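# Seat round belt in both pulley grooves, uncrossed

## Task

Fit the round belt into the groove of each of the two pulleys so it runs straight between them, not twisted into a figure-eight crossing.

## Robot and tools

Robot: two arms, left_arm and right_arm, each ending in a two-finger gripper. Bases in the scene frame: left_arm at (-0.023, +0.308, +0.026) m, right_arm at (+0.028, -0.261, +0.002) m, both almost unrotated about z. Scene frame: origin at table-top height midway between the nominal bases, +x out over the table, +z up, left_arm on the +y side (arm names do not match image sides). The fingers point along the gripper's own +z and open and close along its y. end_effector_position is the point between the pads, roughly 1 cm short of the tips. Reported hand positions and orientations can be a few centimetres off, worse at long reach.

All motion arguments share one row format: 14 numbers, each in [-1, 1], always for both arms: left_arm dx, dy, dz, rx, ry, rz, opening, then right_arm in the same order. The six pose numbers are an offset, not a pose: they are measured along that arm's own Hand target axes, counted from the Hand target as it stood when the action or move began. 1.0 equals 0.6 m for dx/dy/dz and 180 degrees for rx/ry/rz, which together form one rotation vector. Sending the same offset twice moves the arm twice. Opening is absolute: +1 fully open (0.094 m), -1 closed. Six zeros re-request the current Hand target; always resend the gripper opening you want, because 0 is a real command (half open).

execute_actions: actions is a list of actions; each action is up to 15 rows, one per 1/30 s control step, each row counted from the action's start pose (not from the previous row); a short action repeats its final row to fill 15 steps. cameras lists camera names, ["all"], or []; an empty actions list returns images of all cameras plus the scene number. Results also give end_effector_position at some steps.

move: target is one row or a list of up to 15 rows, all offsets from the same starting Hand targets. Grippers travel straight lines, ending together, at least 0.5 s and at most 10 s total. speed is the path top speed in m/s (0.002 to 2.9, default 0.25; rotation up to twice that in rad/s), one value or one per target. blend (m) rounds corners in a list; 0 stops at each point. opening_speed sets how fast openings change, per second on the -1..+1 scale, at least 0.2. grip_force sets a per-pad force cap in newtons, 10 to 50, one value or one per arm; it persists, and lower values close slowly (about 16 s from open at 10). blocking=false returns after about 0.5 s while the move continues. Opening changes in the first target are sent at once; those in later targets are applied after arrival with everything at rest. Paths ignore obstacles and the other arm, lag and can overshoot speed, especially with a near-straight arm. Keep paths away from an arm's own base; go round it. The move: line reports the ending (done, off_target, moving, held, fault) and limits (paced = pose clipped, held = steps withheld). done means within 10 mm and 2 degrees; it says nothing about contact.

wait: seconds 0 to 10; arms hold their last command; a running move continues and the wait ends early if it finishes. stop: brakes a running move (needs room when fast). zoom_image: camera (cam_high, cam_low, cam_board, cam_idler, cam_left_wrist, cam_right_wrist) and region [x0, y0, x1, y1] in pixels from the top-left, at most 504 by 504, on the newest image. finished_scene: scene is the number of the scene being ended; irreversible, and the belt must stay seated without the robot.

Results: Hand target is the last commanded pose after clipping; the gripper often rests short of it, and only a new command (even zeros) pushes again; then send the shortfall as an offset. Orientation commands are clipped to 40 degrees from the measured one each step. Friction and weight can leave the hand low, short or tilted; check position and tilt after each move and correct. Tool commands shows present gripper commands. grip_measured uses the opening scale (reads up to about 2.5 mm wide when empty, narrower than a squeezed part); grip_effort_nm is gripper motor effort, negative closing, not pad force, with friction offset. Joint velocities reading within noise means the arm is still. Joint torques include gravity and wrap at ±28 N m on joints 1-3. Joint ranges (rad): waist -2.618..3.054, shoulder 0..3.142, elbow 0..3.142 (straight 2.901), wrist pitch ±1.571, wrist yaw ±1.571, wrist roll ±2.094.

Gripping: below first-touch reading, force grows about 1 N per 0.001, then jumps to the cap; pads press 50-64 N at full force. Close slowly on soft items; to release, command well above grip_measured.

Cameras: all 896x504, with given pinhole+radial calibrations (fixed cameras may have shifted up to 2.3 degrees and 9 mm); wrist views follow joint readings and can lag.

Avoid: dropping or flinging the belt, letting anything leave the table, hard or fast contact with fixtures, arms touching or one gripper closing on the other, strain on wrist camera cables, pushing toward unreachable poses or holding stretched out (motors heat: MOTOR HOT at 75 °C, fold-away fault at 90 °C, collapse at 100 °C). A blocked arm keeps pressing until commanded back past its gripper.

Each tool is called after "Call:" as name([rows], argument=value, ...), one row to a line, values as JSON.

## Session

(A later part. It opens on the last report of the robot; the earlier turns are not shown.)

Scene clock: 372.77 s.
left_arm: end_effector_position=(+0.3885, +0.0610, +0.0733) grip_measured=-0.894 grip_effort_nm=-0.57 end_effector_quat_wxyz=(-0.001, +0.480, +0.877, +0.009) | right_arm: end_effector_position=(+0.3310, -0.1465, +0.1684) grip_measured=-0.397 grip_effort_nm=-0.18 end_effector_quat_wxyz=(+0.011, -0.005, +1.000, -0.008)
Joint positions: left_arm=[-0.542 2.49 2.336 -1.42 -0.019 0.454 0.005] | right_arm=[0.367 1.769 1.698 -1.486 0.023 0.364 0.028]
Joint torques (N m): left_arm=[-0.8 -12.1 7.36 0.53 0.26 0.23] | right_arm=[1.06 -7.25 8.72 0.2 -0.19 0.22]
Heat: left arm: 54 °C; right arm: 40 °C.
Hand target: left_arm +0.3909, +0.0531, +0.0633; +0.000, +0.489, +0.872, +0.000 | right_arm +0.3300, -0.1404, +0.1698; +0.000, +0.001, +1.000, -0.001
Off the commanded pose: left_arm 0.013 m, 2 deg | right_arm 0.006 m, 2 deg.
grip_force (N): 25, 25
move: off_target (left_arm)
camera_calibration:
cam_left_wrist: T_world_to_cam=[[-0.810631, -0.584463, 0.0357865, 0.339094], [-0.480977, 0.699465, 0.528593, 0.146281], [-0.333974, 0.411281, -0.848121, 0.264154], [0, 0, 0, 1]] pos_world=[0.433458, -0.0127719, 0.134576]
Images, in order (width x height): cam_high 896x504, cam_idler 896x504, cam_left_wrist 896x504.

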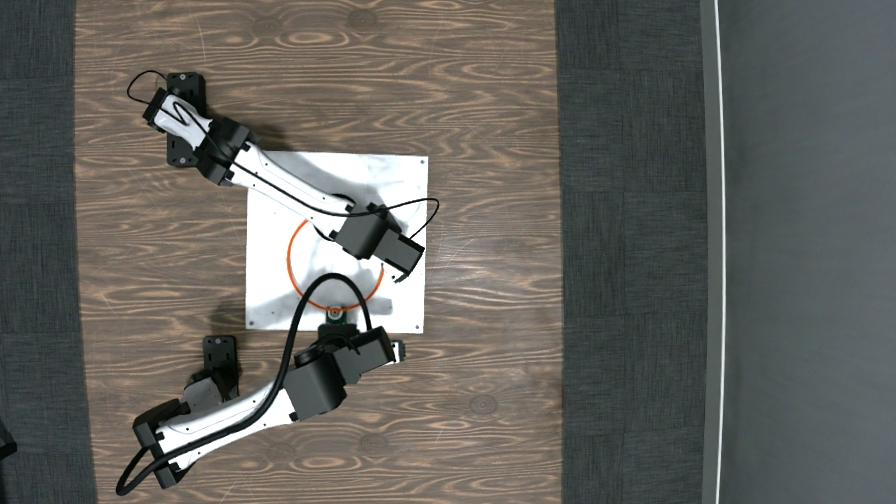

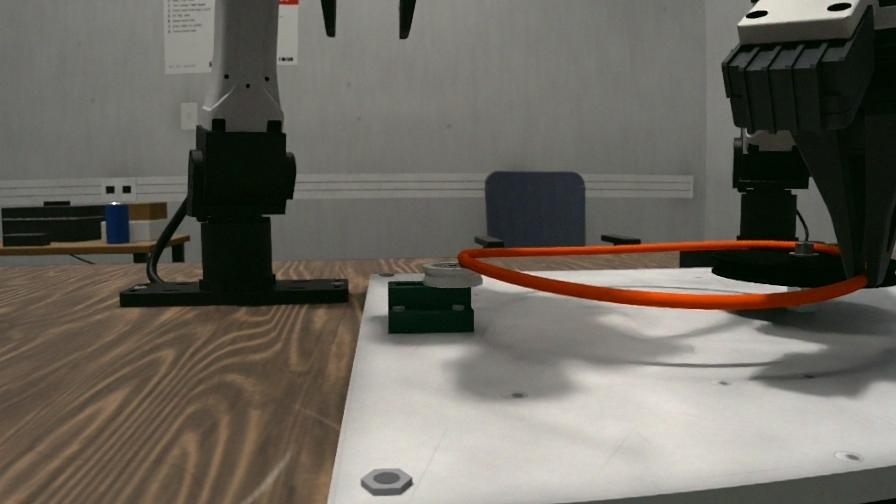

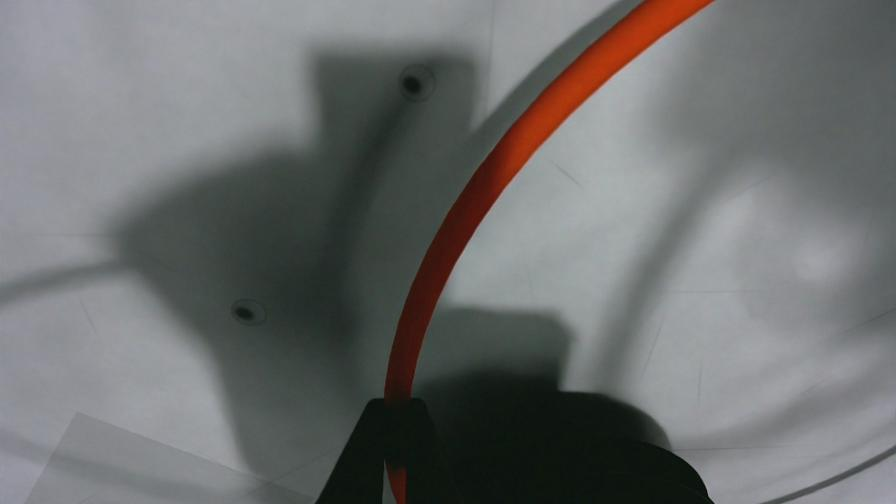

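Call:
move(target=[0.0498,0.0305,-0.0367,0,0,0,-0.97,0,0,0,0,0,0,-0.4], speed=0.06, cameras=["cam_idler","cam_left_wrist","cam_high","cam_board"])

Scene clock: 385.00 s.
left_arm: end_effector_position=(+0.3893, +0.0925, +0.0667) grip_measured=-0.894 grip_effort_nm=-0.58 end_effector_quat_wxyz=(-0.025, +0.483, +0.875, +0.009) | right_arm: end_effector_position=(+0.3310, -0.1465, +0.1684) grip_measured=-0.397 grip_effort_nm=-0.18 end_effector_quat_wxyz=(+0.011, -0.005, +1.000, -0.008)
Joint positions: left_arm=[-0.483 2.467 2.265 -1.42 -0.019 0.518 0.005] | right_arm=[0.367 1.769 1.698 -1.486 0.023 0.364 0.028]
Joint torques (N m): left_arm=[-0.08 -18.84 4.97 0.38 0.21 0.2] | right_arm=[1.07 -7.25 8.7 0.2 -0.19 0.22]
Heat: left arm: 55 °C; right arm: 40 °C.
Hand target: left_arm +0.3909, +0.0881, +0.0855; +0.000, +0.489, +0.872, +0.000 | right_arm +0.3300, -0.1404, +0.1698; +0.000, +0.001, +1.000, -0.001
Off the commanded pose: left_arm 0.019 m, 3 deg | right_arm 0.006 m, 2 deg.
grip_force (N): 25, 25
move: off_target (left_arm)
camera_calibration:
cam_left_wrist: T_world_to_cam=[[-0.811938, -0.580924, 0.0573081, 0.357164], [-0.453791, 0.689889, 0.564028, 0.115969], [-0.367194, 0.43195, -0.823765, 0.255217], [0, 0, 0, 1]] pos_world=[0.436335, 0.0172386, 0.12436]
Images, in order (width x height): cam_high 896x504, cam_board 896x504, cam_idler 896x504, cam_left_wrist 896x504.

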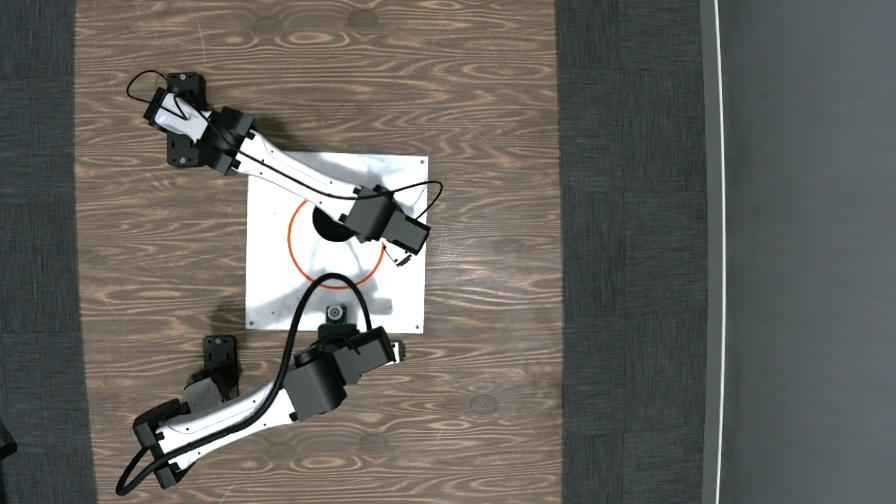

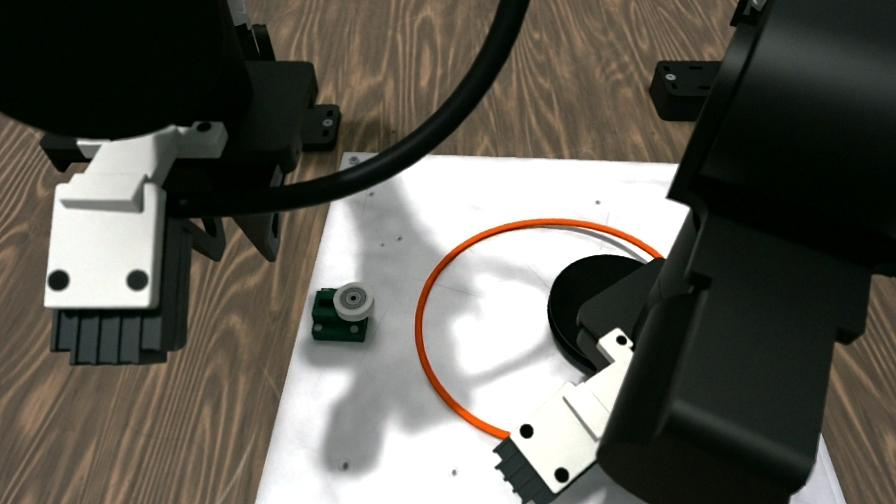

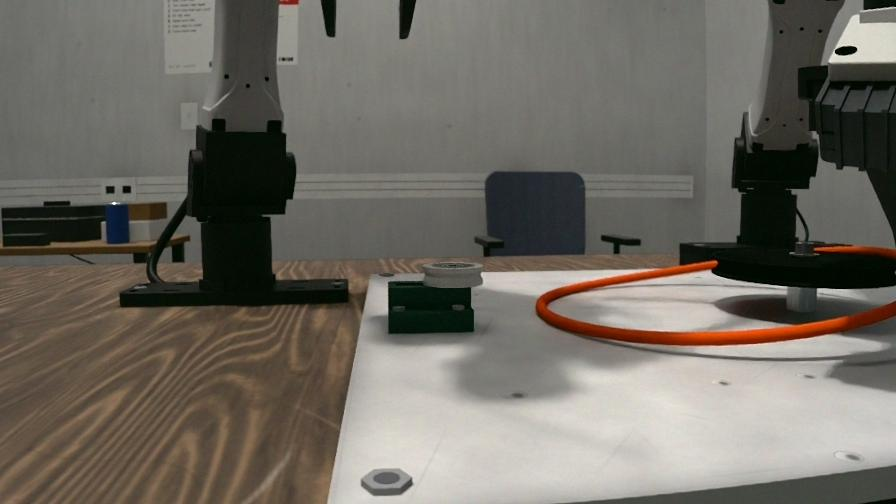

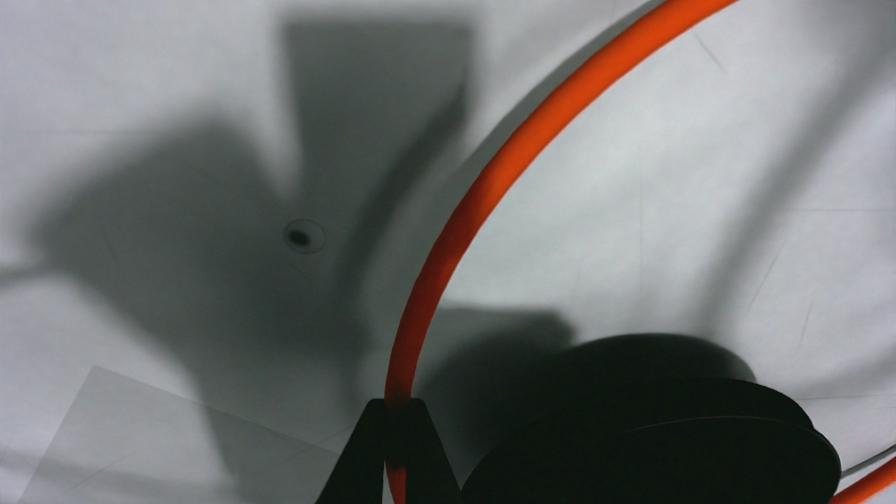

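Call:
move(target=[0.0284,0.0174,-0.0333,0,0,0,-0.97,0,0,0,0,0,0,-0.4], speed=0.06, cameras=["cam_idler","cam_high"])

Scene clock: 397.53 s.
left_arm: end_effector_position=(+0.3973, +0.1079, +0.0861) grip_measured=-0.894 grip_effort_nm=-0.57 end_effector_quat_wxyz=(-0.008, +0.479, +0.878, +0.009) | right_arm: end_effector_position=(+0.3310, -0.1465, +0.1684) grip_measured=-0.397 grip_effort_nm=-0.18 end_effector_quat_wxyz=(+0.011, -0.005, +1.000, -0.008)
Joint positions: left_arm=[-0.446 2.42 2.259 -1.425 -0.019 0.548 0.005] | right_arm=[0.367 1.769 1.698 -1.486 0.023 0.364 0.028]
Joint torques (N m): left_arm=[-0.25 -18.59 5.46 0.02 0.23 0.23] | right_arm=[1.06 -7.25 8.7 0.2 -0.19 0.22]
Heat: left arm: 60 °C; right arm: 40 °C.
Hand target: left_arm +0.3909, +0.1082, +0.1053; +0.000, +0.489, +0.872, +0.000 | right_arm +0.3300, -0.1404, +0.1698; +0.000, +0.001, +1.000, -0.001
Off the commanded pose: left_arm 0.020 m, 2 deg | right_arm 0.006 m, 2 deg.
grip_force (N): 25, 25
move: off_target (left_arm)
Images, in order (width x height): cam_high 896x504, cam_idler 896x504.

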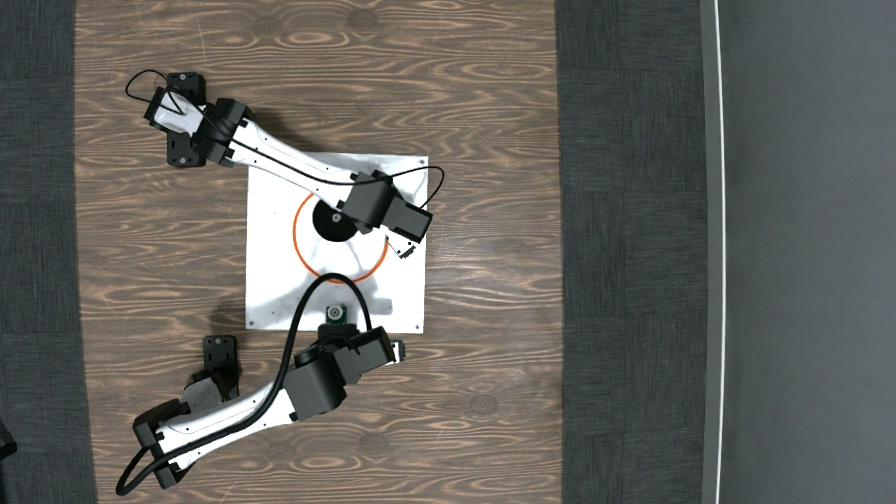

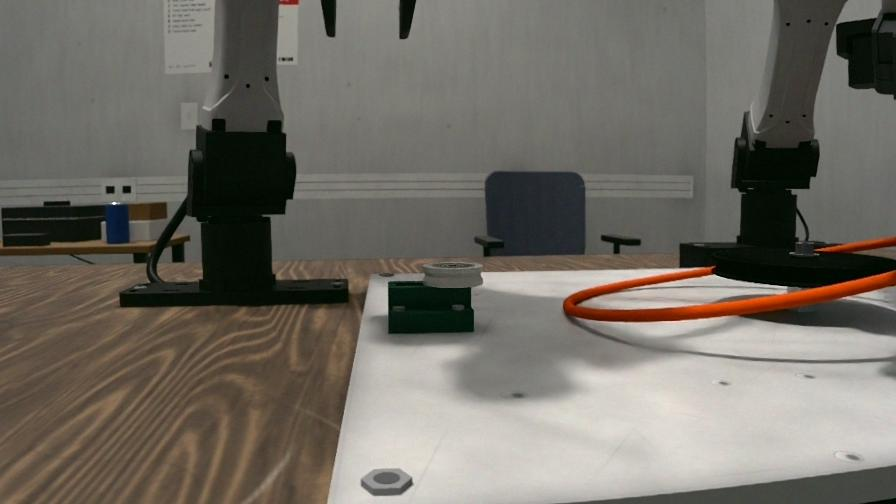

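Call:
move(target=[0,0,0,0,0,0,-0.97,0.0433,0.163,0.1167,0,0,0,-0.4], speed=0.15, cameras=["cam_idler","cam_board","cam_right_wrist"])

Scene clock: 417.20 s.
left_arm: end_effector_position=(+0.3973, +0.1079, +0.0861) grip_measured=-0.894 grip_effort_nm=-0.57 end_effector_quat_wxyz=(-0.008, +0.479, +0.878, +0.009) | right_arm: end_effector_position=(+0.3023, -0.0491, +0.1084) grip_measured=-0.397 grip_effort_nm=-0.18 end_effector_quat_wxyz=(+0.002, -0.008, +1.000, -0.010)
Joint positions: left_arm=[-0.446 2.42 2.259 -1.425 -0.019 0.548 0.005] | right_arm=[0.661 1.866 1.581 -1.294 0.019 0.651 0.028]
Joint torques (N m): left_arm=[-0.23 -18.62 5.53 0.01 0.29 0.26] | right_arm=[0.79 -8.68 5.08 0.75 -0.13 0.23]
Heat: left arm: 77 °C; right arm: 40 °C. Fold the left arm in close to its base, or ease its load, before you think long.
Hand target: left_arm +0.3909, +0.1082, +0.1053; +0.000, +0.489, +0.872, +0.000 | right_arm +0.3042, -0.0427, +0.0996; +0.000, +0.001, +1.000, -0.001
Off the commanded pose: left_arm 0.020 m, 2 deg | right_arm 0.011 m, 1 deg.
MOTOR HOT: joint 2 (shoulder) of the left arm reports 77 °C; the controller's stop level is 90 °C. To cool a motor, set the load down, stop pushing, or move to a pose that needs little force.
grip_force (N): 25, 25
move: off_target (left_arm, right_arm)
camera_calibration:
cam_right_wrist: T_world_to_cam=[[0.0626683, -0.995659, 0.0688243, -0.084041], [-0.841102, -0.015568, 0.540652, 0.230372], [-0.537234, -0.09177, -0.838426, 0.35406], [0, 0, 0, 1]] pos_world=[0.389246, -0.0475976, 0.178086]
Images, in order (width x height): cam_board 896x504, cam_idler 896x504, cam_right_wrist 896x504.

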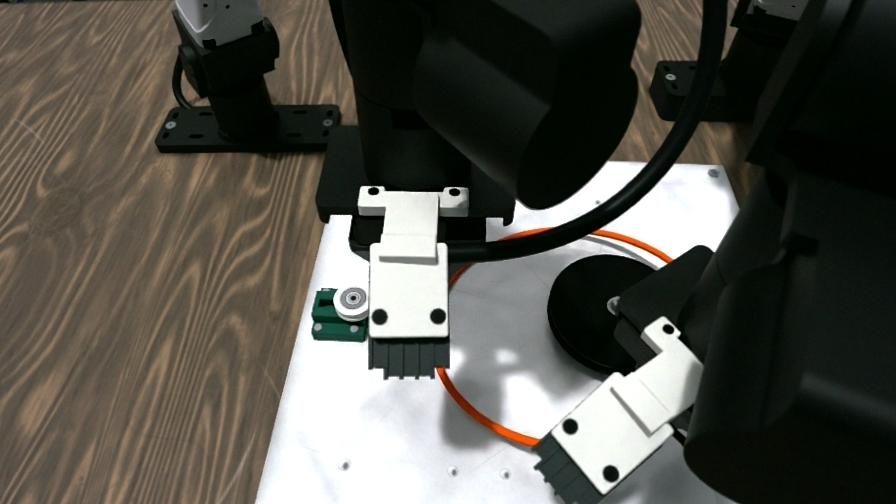

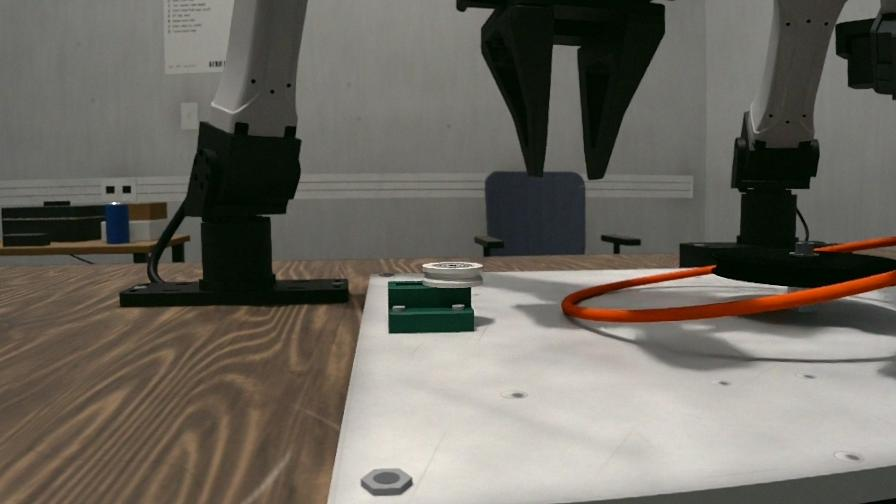

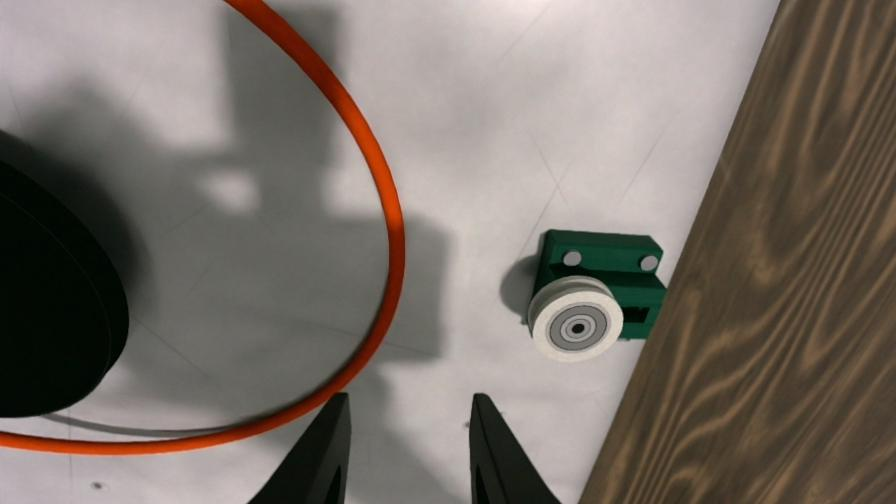

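Call:
move(target=[-0.006,0.0088,0.0417,0,0,0,-0.97,-0.0168,0.0102,0.056,0,0,0,-0.4], speed=0.1, cameras=["cam_idler","cam_right_wrist"])

Scene clock: 434.37 s.
left_arm: end_effector_position=(+0.3919, +0.1105, +0.0741) grip_measured=-0.894 grip_effort_nm=-0.58 end_effector_quat_wxyz=(-0.021, +0.481, +0.876, +0.008) | right_arm: end_effector_position=(+0.3123, -0.0412, +0.0755) grip_measured=-0.397 grip_effort_nm=-0.18 end_effector_quat_wxyz=(+0.003, -0.008, +1.000, -0.009)
Joint positions: left_arm=[-0.446 2.42 2.211 -1.403 -0.019 0.552 0.005] | right_arm=[0.661 1.926 1.53 -1.181 0.019 0.651 0.028]
Joint torques (N m): left_arm=[0.1 -16.29 5.05 0.59 0.24 0.22] | right_arm=[0.36 -9.07 5.08 0.76 -0.13 0.18]
Heat: left arm: 86 °C; right arm: 38 °C. Fold the left arm in close to its base, or ease its load, before you think long.
Hand target: left_arm +0.3973, +0.1078, +0.0803; +0.000, +0.489, +0.872, +0.000 | right_arm +0.3143, -0.0366, +0.0660; +0.000, +0.001, +1.000, -0.001
Off the commanded pose: left_arm 0.009 m, 3 deg | right_arm 0.011 m, 1 deg.
MOTOR HOT: still on. Joint 2 (shoulder) of the left arm reports 86 °C.
grip_force (N): 25, 25
move: off_target (left_arm, right_arm)
camera_calibration:
cam_right_wrist: T_world_to_cam=[[0.0625564, -0.995761, 0.0674263, -0.0744025], [-0.842161, -0.0164109, 0.538977, 0.257038], [-0.535585, -0.0905002, -0.839618, 0.332185], [0, 0, 0, 1]] pos_world=[0.399035, -0.0398061, 0.145388]
Images, in order (width x height): cam_idler 896x504, cam_right_wrist 896x504.

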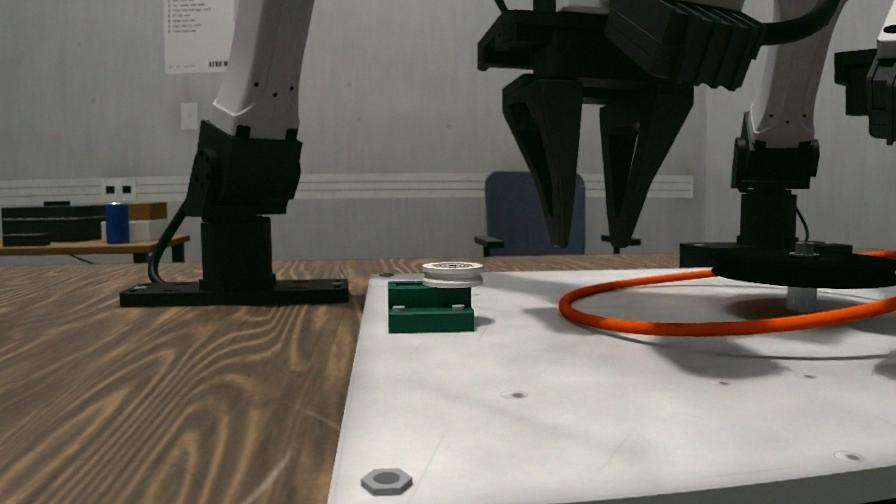

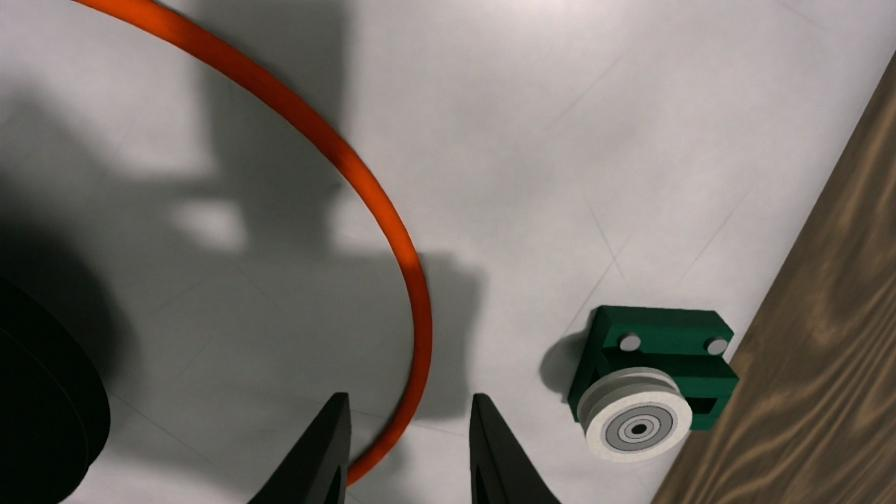

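Call:
move([
  [0,0,-0.05,0,0,0,-0.3,0,0,-0.02,0,0,0,-0.4],
  [0.2725,-0.126,-0.167,0,0,0,-0.3,0,0,-0.02,0,0,0,-0.4],
], speed=0.25, blend=0.02, cameras=[])

Scene clock: 445.67 s.
left_arm: end_effector_position=(+0.2551, +0.2067, +0.1806) grip_measured=-0.302 grip_effort_nm=0.11 end_effector_quat_wxyz=(+0.007, +0.480, +0.877, +0.010) | right_arm: end_effector_position=(+0.3123, -0.0412, +0.0755) grip_measured=-0.397 grip_effort_nm=-0.18 end_effector_quat_wxyz=(+0.003, -0.008, +1.000, -0.009)
Joint positions: left_arm=[-0.355 1.652 1.514 -1.417 -0.019 0.641 0.033] | right_arm=[0.661 1.926 1.53 -1.181 0.019 0.651 0.028]
Joint torques (N m): left_arm=[0.17 -8.65 4.89 0.18 0.27 0.29] | right_arm=[0.36 -9.87 8.28 0.31 -0.13 0.18]
Heat: left arm: 85 °C; right arm: 38 °C. Fold the left arm in close to its base, or ease its load, before you think long.
Hand target: left_arm +0.2474, +0.2078, +0.1806; +0.000, +0.489, +0.873, +0.000 | right_arm +0.3143, -0.0366, +0.0780; +0.000, +0.001, +1.000, -0.001
Off the commanded pose: left_arm 0.008 m, 2 deg | right_arm 0.006 m, 1 deg.
MOTOR HOT: still on. Joint 2 (shoulder) of the left arm reports 85 °C.
grip_force (N): 25, 25
move: done; blend cut to 0.0149 m at target 1
No camera images: "cameras" was empty.

Call:
execute_actions(actions=[])

Scene clock: 455.20 s.
left_arm: end_effector_position=(+0.2551, +0.2067, +0.1806) grip_measured=-0.302 grip_effort_nm=0.11 end_effector_quat_wxyz=(+0.007, +0.480, +0.877, +0.010) | right_arm: end_effector_position=(+0.3123, -0.0412, +0.0755) grip_measured=-0.397 grip_effort_nm=-0.18 end_effector_quat_wxyz=(+0.003, -0.008, +1.000, -0.009)
Joint positions: left_arm=[-0.355 1.652 1.514 -1.417 -0.019 0.641 0.033] | right_arm=[0.661 1.926 1.53 -1.181 0.019 0.651 0.028]
Joint velocities: within noise
Joint torques (N m): left_arm=[-0.05 -8.65 4.94 0.2 0.28 0.18] | right_arm=[0.36 -9.87 8.28 0.3 -0.13 0.19]
Heat: left arm: 76 °C; right arm: 38 °C. Fold the left arm in close to its base, or ease its load, before you think long.
Hand target: left_arm +0.2474, +0.2078, +0.1806; +0.000, +0.489, +0.873, +0.000 | right_arm +0.3143, -0.0366, +0.0780; +0.000, +0.001, +1.000, -0.001
Tool commands: left_gripper/opening=-0.3 right_gripper/opening=-0.4
Off the commanded pose: left_arm 0.008 m, 2 deg | right_arm 0.006 m, 1 deg.
MOTOR HOT: still on. Joint 2 (shoulder) of the left arm reports 76 °C.
grip_force (N): 25, 25
camera_calibration:
cam_left_wrist: T_world_to_cam=[[-0.811386, -0.583877, 0.0272085, 0.313893], [-0.488393, 0.7028, 0.517246, -0.0733193], [-0.321131, 0.406398, -0.855404, 0.249706], [0, 0, 0, 1]] pos_world=[0.299068, 0.133324, 0.242983]
cam_right_wrist: T_world_to_cam=[[0.0625564, -0.995761, 0.0674263, -0.0744025], [-0.842161, -0.0164109, 0.538977, 0.257038], [-0.535585, -0.0905002, -0.839618, 0.332185], [0, 0, 0, 1]] pos_world=[0.399035, -0.0398061, 0.145388]

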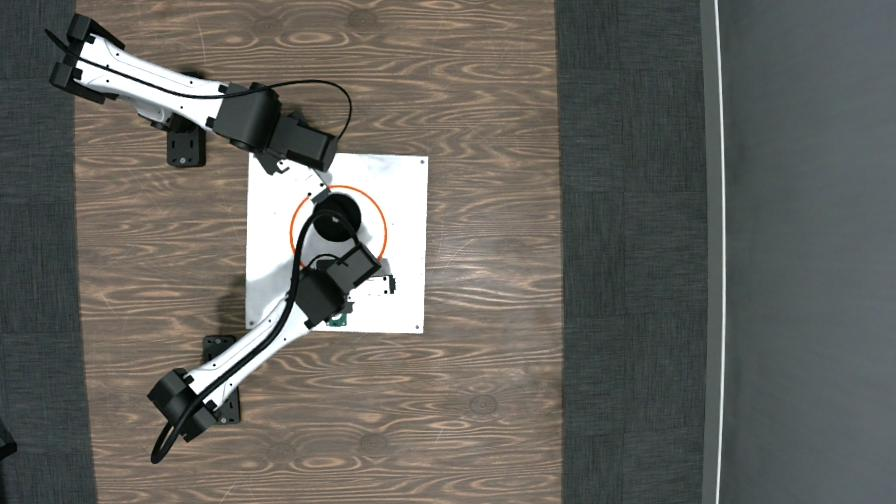

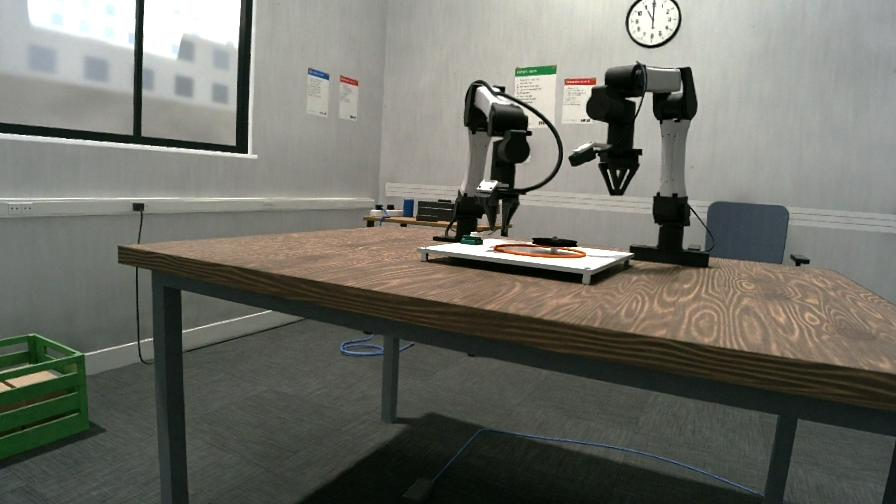

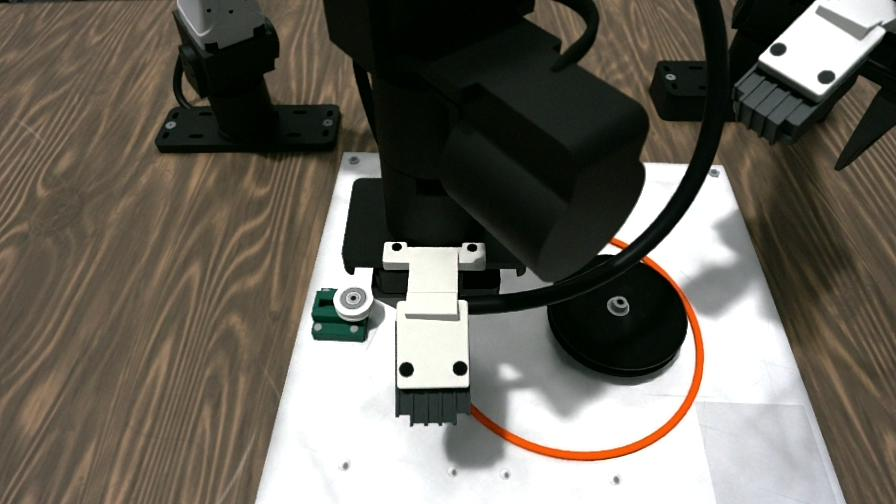

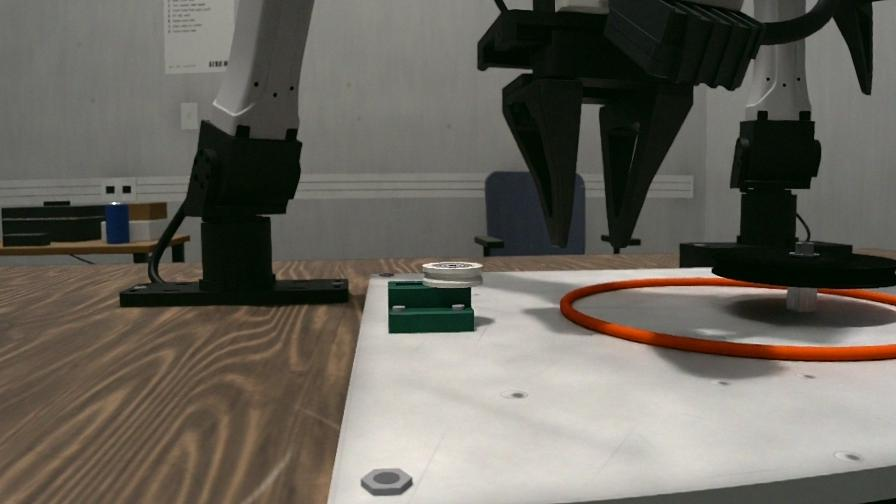

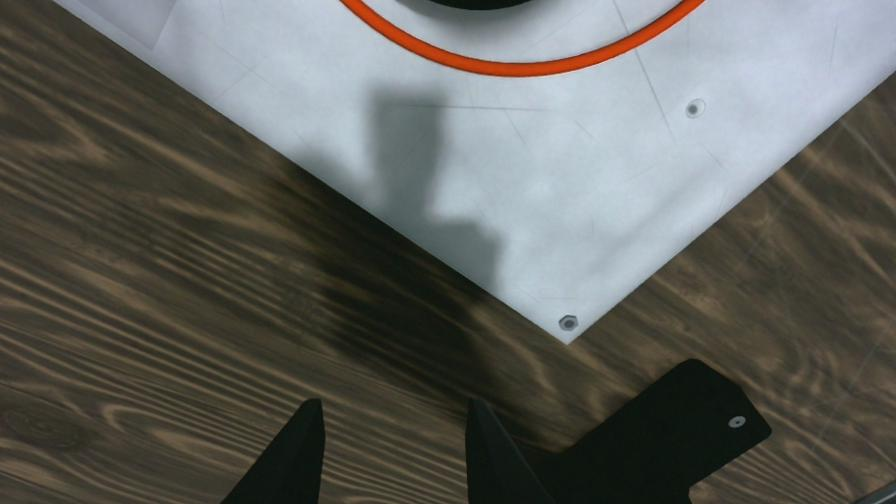

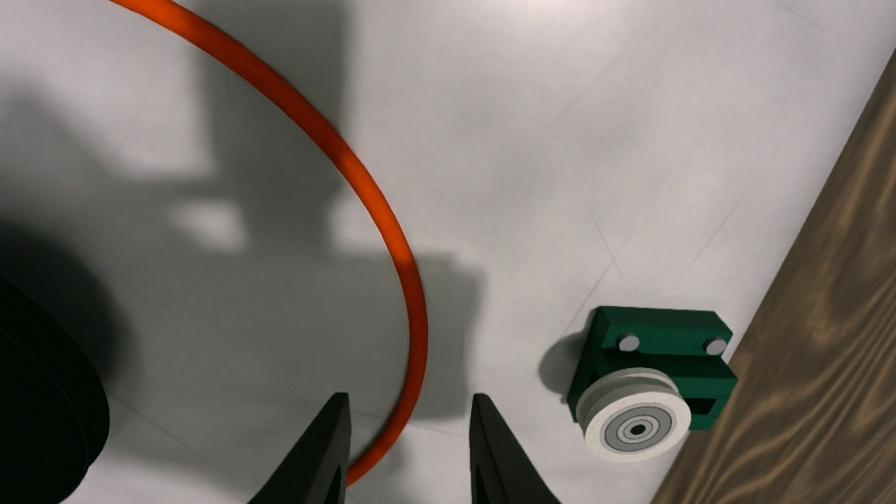

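Call:
zoom_image(camera="cam_idler", region=[540, 220, 896, 420])

Call:
zoom_image(camera="cam_board", region=[420, 220, 740, 480])

Call:
zoom_image(camera="cam_low", region=[420, 210, 640, 300])

Scaled by 1.416 from the camera's 896x504 image, which has a finer 1280x720 frame.

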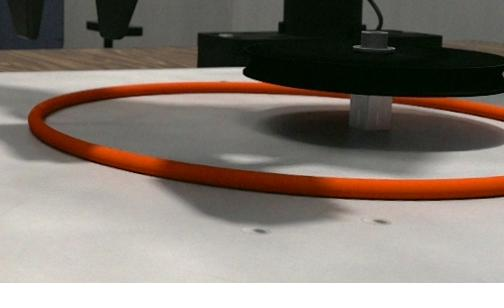

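Scaled by 1.575 from the camera's 896x504 image, which has a finer 1280x720 frame.

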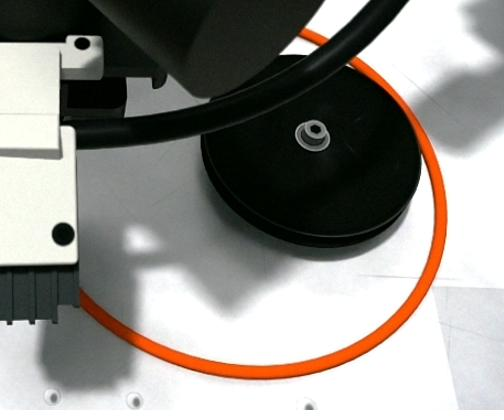

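Scaled by 2.291 from the camera's 896x504 image, which has a finer 1280x720 frame.

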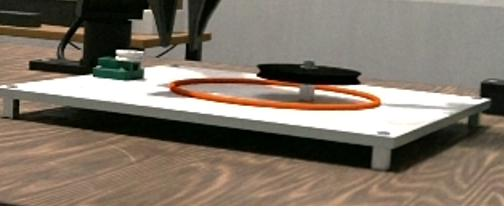

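Call:
move(target=[0,0,0,0,0,0,-0.3,0,-0.0057,0.0517,0,0,0,-0.4], speed=0.06, cameras=["cam_idler","cam_right_wrist"])

Scene clock: 536.77 s.
left_arm: end_effector_position=(+0.2551, +0.2067, +0.1806) grip_measured=-0.302 grip_effort_nm=0.11 end_effector_quat_wxyz=(+0.007, +0.480, +0.877, +0.010) | right_arm: end_effector_position=(+0.3113, -0.0420, +0.0573) grip_measured=-0.397 grip_effort_nm=-0.18 end_effector_quat_wxyz=(+0.004, -0.008, +1.000, -0.008)
Joint positions: left_arm=[-0.355 1.652 1.514 -1.417 -0.019 0.641 0.033] | right_arm=[0.661 1.932 1.465 -1.107 0.019 0.651 0.028]
Joint torques (N m): left_arm=[-0.01 -8.7 5 0.22 0.23 0.23] | right_arm=[-0.24 -8.84 4.93 0.77 -0.13 0.1]
Heat: left arm: 52 °C; right arm: 40 °C.
Hand target: left_arm +0.2474, +0.2078, +0.1806; +0.000, +0.489, +0.873, +0.000 | right_arm +0.3143, -0.0401, +0.0470; +0.000, +0.001, +1.000, -0.001
Off the commanded pose: left_arm 0.008 m, 2 deg | right_arm 0.011 m, 1 deg.
MOTOR HOT: cleared for the motors of the left arm.
grip_force (N): 25, 25
move: off_target (right_arm)
camera_calibration:
cam_right_wrist: T_world_to_cam=[[0.0624689, -0.995869, 0.065901, -0.0738066], [-0.843286, -0.0173498, 0.537185, 0.266372], [-0.533823, -0.0891307, -0.840886, 0.315995], [0, 0, 0, 1]] pos_world=[0.397923, -0.0407154, 0.127489]
Images, in order (width x height): cam_idler 896x504, cam_right_wrist 896x504.

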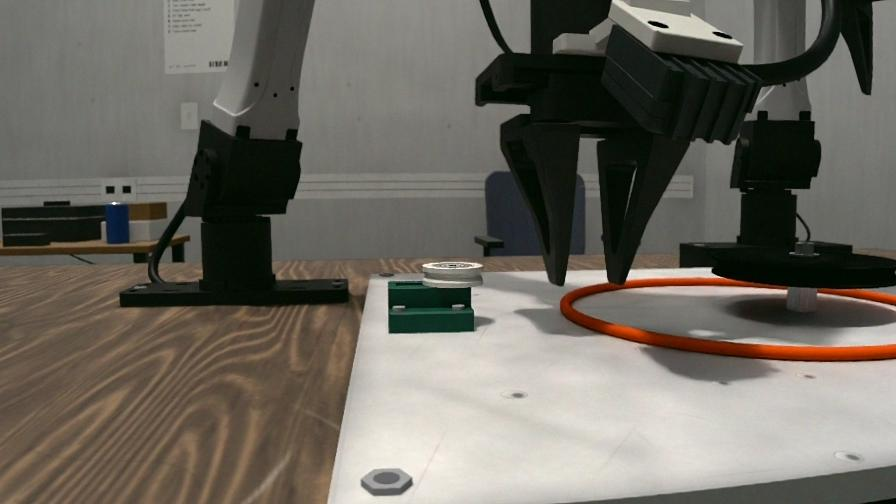

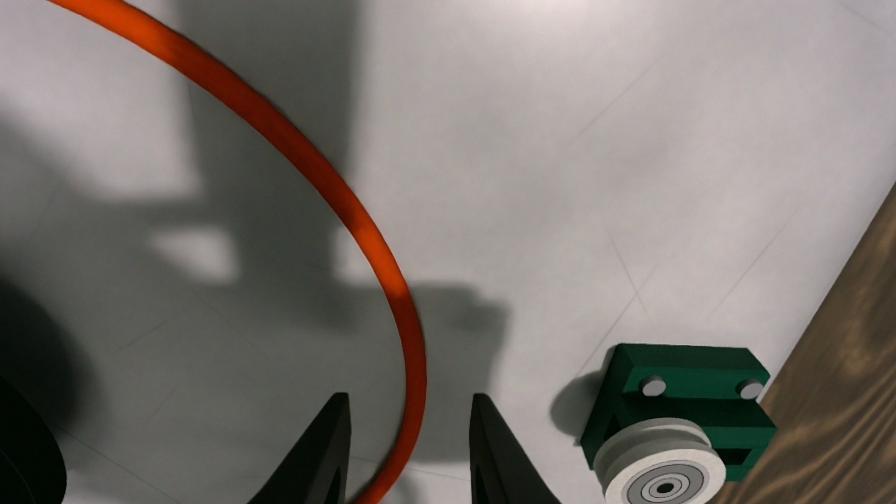

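Call:
move(target=[0,0,0,0,0,0,-0.3,0,0,0.0155,0,0,0,-0.5], speed=0.04, cameras=["cam_idler","cam_right_wrist"])

Scene clock: 544.20 s.
left_arm: end_effector_position=(+0.2551, +0.2067, +0.1806) grip_measured=-0.302 grip_effort_nm=0.11 end_effector_quat_wxyz=(+0.007, +0.480, +0.877, +0.010) | right_arm: end_effector_position=(+0.3114, -0.0419, +0.0482) grip_measured=-0.497 grip_effort_nm=-0.18 end_effector_quat_wxyz=(+0.004, -0.008, +1.000, -0.008)
Joint positions: left_arm=[-0.355 1.652 1.514 -1.417 -0.019 0.641 0.033] | right_arm=[0.661 1.941 1.44 -1.073 0.019 0.651 0.024]
Joint torques (N m): left_arm=[0.02 -8.51 4.92 0.17 0.19 0.22] | right_arm=[-0.23 -8.87 4.89 0.77 -0.13 0.11]
Heat: left arm: 51 °C; right arm: 39 °C.
Hand target: left_arm +0.2474, +0.2078, +0.1806; +0.000, +0.489, +0.873, +0.000 | right_arm +0.3143, -0.0401, +0.0377; +0.000, +0.001, +1.000, -0.001
Off the commanded pose: left_arm 0.008 m, 2 deg | right_arm 0.011 m, 1 deg.
grip_force (N): 25, 25
move: off_target (right_arm)
camera_calibration:
cam_right_wrist: T_world_to_cam=[[0.0624439, -0.995863, 0.0660172, -0.0731162], [-0.843198, -0.0172512, 0.537326, 0.271437], [-0.533964, -0.0892183, -0.840787, 0.308416], [0, 0, 0, 1]] pos_world=[0.398124, -0.0406147, 0.118289]
Images, in order (width x height): cam_idler 896x504, cam_right_wrist 896x504.

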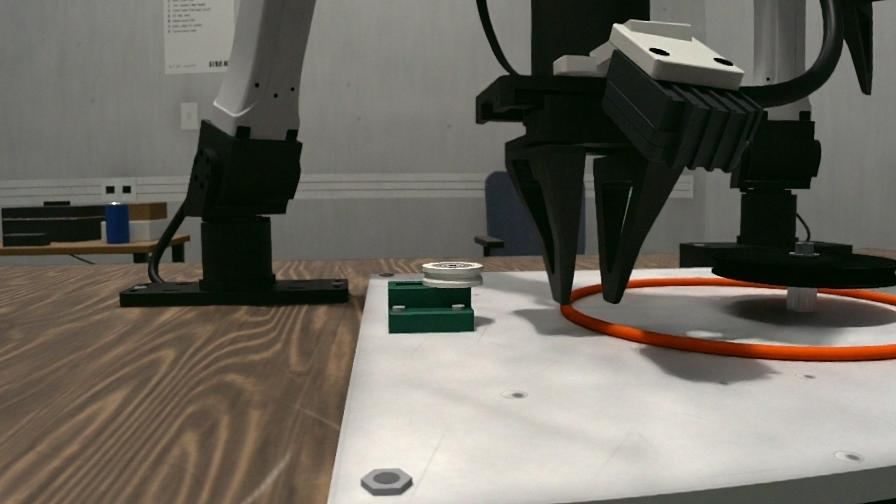

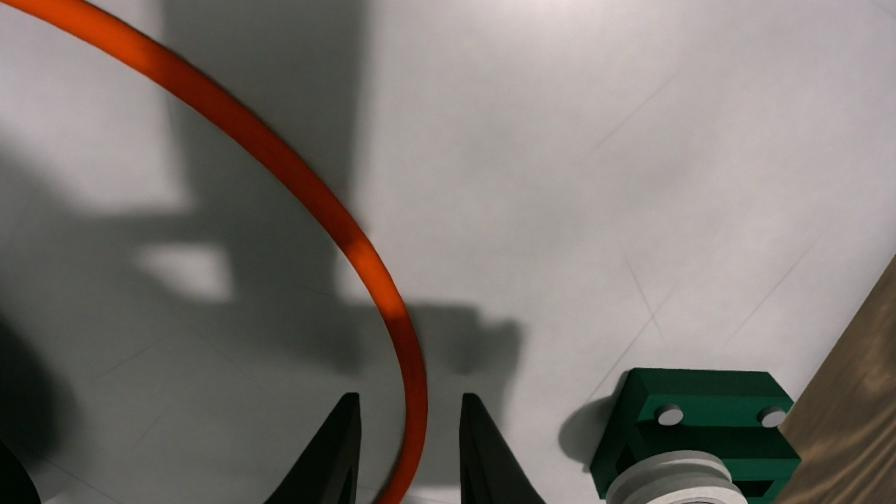

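Call:
move(target=[0,0,0,0,0,0,-0.3,0,0,0.0045,0,0,0,-0.5], speed=0.03, cameras=["cam_idler"])

Scene clock: 551.20 s.
left_arm: end_effector_position=(+0.2551, +0.2067, +0.1806) grip_measured=-0.302 grip_effort_nm=0.11 end_effector_quat_wxyz=(+0.007, +0.480, +0.877, +0.010) | right_arm: end_effector_position=(+0.3116, -0.0417, +0.0466) grip_measured=-0.497 grip_effort_nm=-0.18 end_effector_quat_wxyz=(+0.005, -0.008, +1.000, -0.008)
Joint positions: left_arm=[-0.355 1.652 1.514 -1.417 -0.019 0.641 0.033] | right_arm=[0.661 1.941 1.434 -1.064 0.019 0.651 0.024]
Joint torques (N m): left_arm=[0.03 -8.79 4.98 0.19 0.26 0.19] | right_arm=[-0.23 -8.58 4.83 0.78 -0.13 0.1]
Heat: left arm: 51 °C; right arm: 38 °C.
Hand target: left_arm +0.2474, +0.2078, +0.1806; +0.000, +0.489, +0.873, +0.000 | right_arm +0.3143, -0.0401, +0.0351; +0.000, +0.001, +1.000, -0.001
Off the commanded pose: left_arm 0.008 m, 2 deg | right_arm 0.012 m, 1 deg.
grip_force (N): 25, 25
move: off_target (right_arm)
Images, in order (width x height): cam_idler 896x504.

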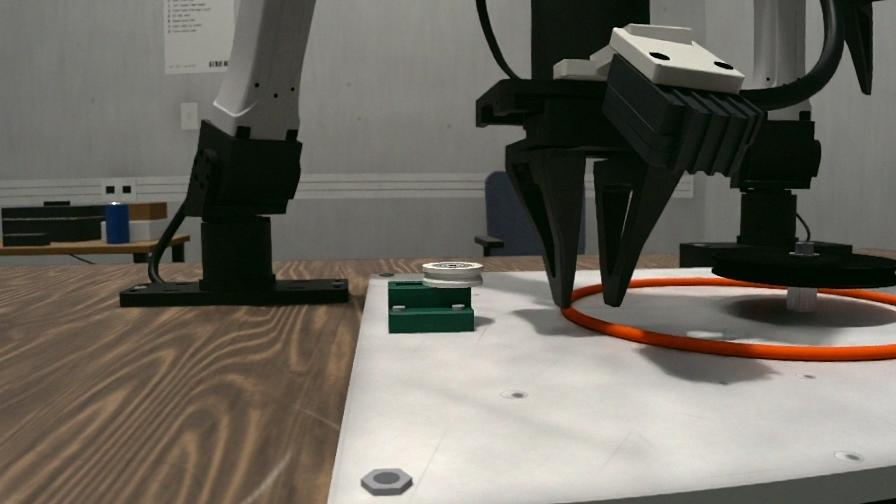

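Call:
move(target=[0,0,0,0,0,0,-0.3,0,0,0.0,0,0,0,-0.97], speed=0.03, opening_speed=0.4, cameras=["cam_idler","cam_right_wrist"])

Scene clock: 557.80 s.
left_arm: end_effector_position=(+0.2551, +0.2067, +0.1806) grip_measured=-0.302 grip_effort_nm=0.10 end_effector_quat_wxyz=(+0.007, +0.480, +0.877, +0.010) | right_arm: end_effector_position=(+0.3116, -0.0417, +0.0466) grip_measured=-0.967 grip_effort_nm=-0.18 end_effector_quat_wxyz=(+0.005, -0.008, +1.000, -0.008)
Joint positions: left_arm=[-0.355 1.652 1.514 -1.417 -0.019 0.641 0.033] | right_arm=[0.661 1.941 1.434 -1.064 0.019 0.651 0.002]
Joint torques (N m): left_arm=[0.06 -8.7 5.01 0.2 0.26 0.2] | right_arm=[-0.23 -8.58 4.83 0.78 -0.13 0.11]
Heat: left arm: 51 °C; right arm: 38 °C.
Hand target: left_arm +0.2474, +0.2078, +0.1806; +0.000, +0.489, +0.873, +0.000 | right_arm +0.3143, -0.0401, +0.0351; +0.000, +0.001, +1.000, -0.001
Off the commanded pose: left_arm 0.008 m, 2 deg | right_arm 0.012 m, 1 deg.
grip_force (N): 25, 25
move: off_target (right_arm)
camera_calibration:
cam_right_wrist: T_world_to_cam=[[0.0622292, -0.995978, 0.0644617, -0.0726704], [-0.844372, -0.0181014, 0.535451, 0.272832], [-0.53213, -0.0877504, -0.842103, 0.306725], [0, 0, 0, 1]] pos_world=[0.398112, -0.0405243, 0.11689]
Images, in order (width x height): cam_idler 896x504, cam_right_wrist 896x504.

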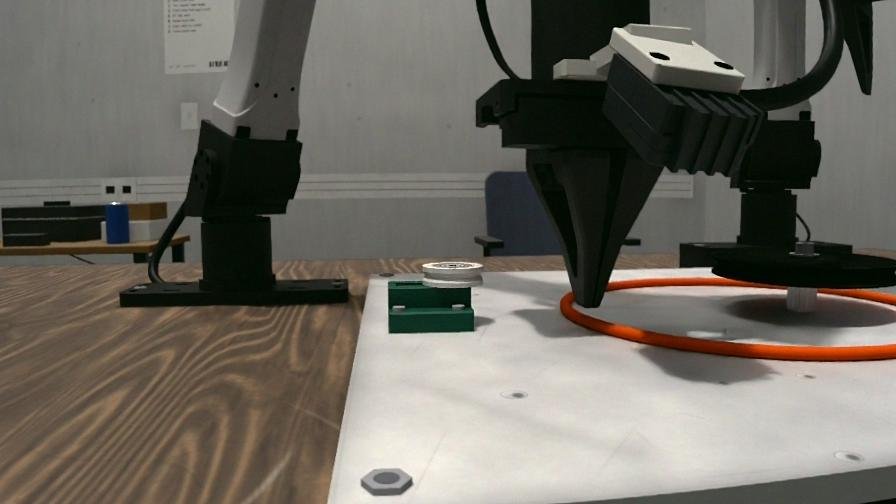

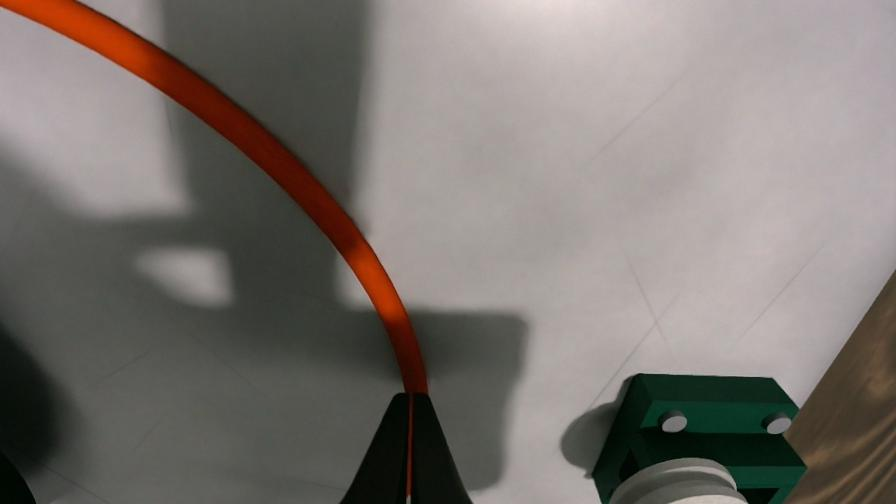

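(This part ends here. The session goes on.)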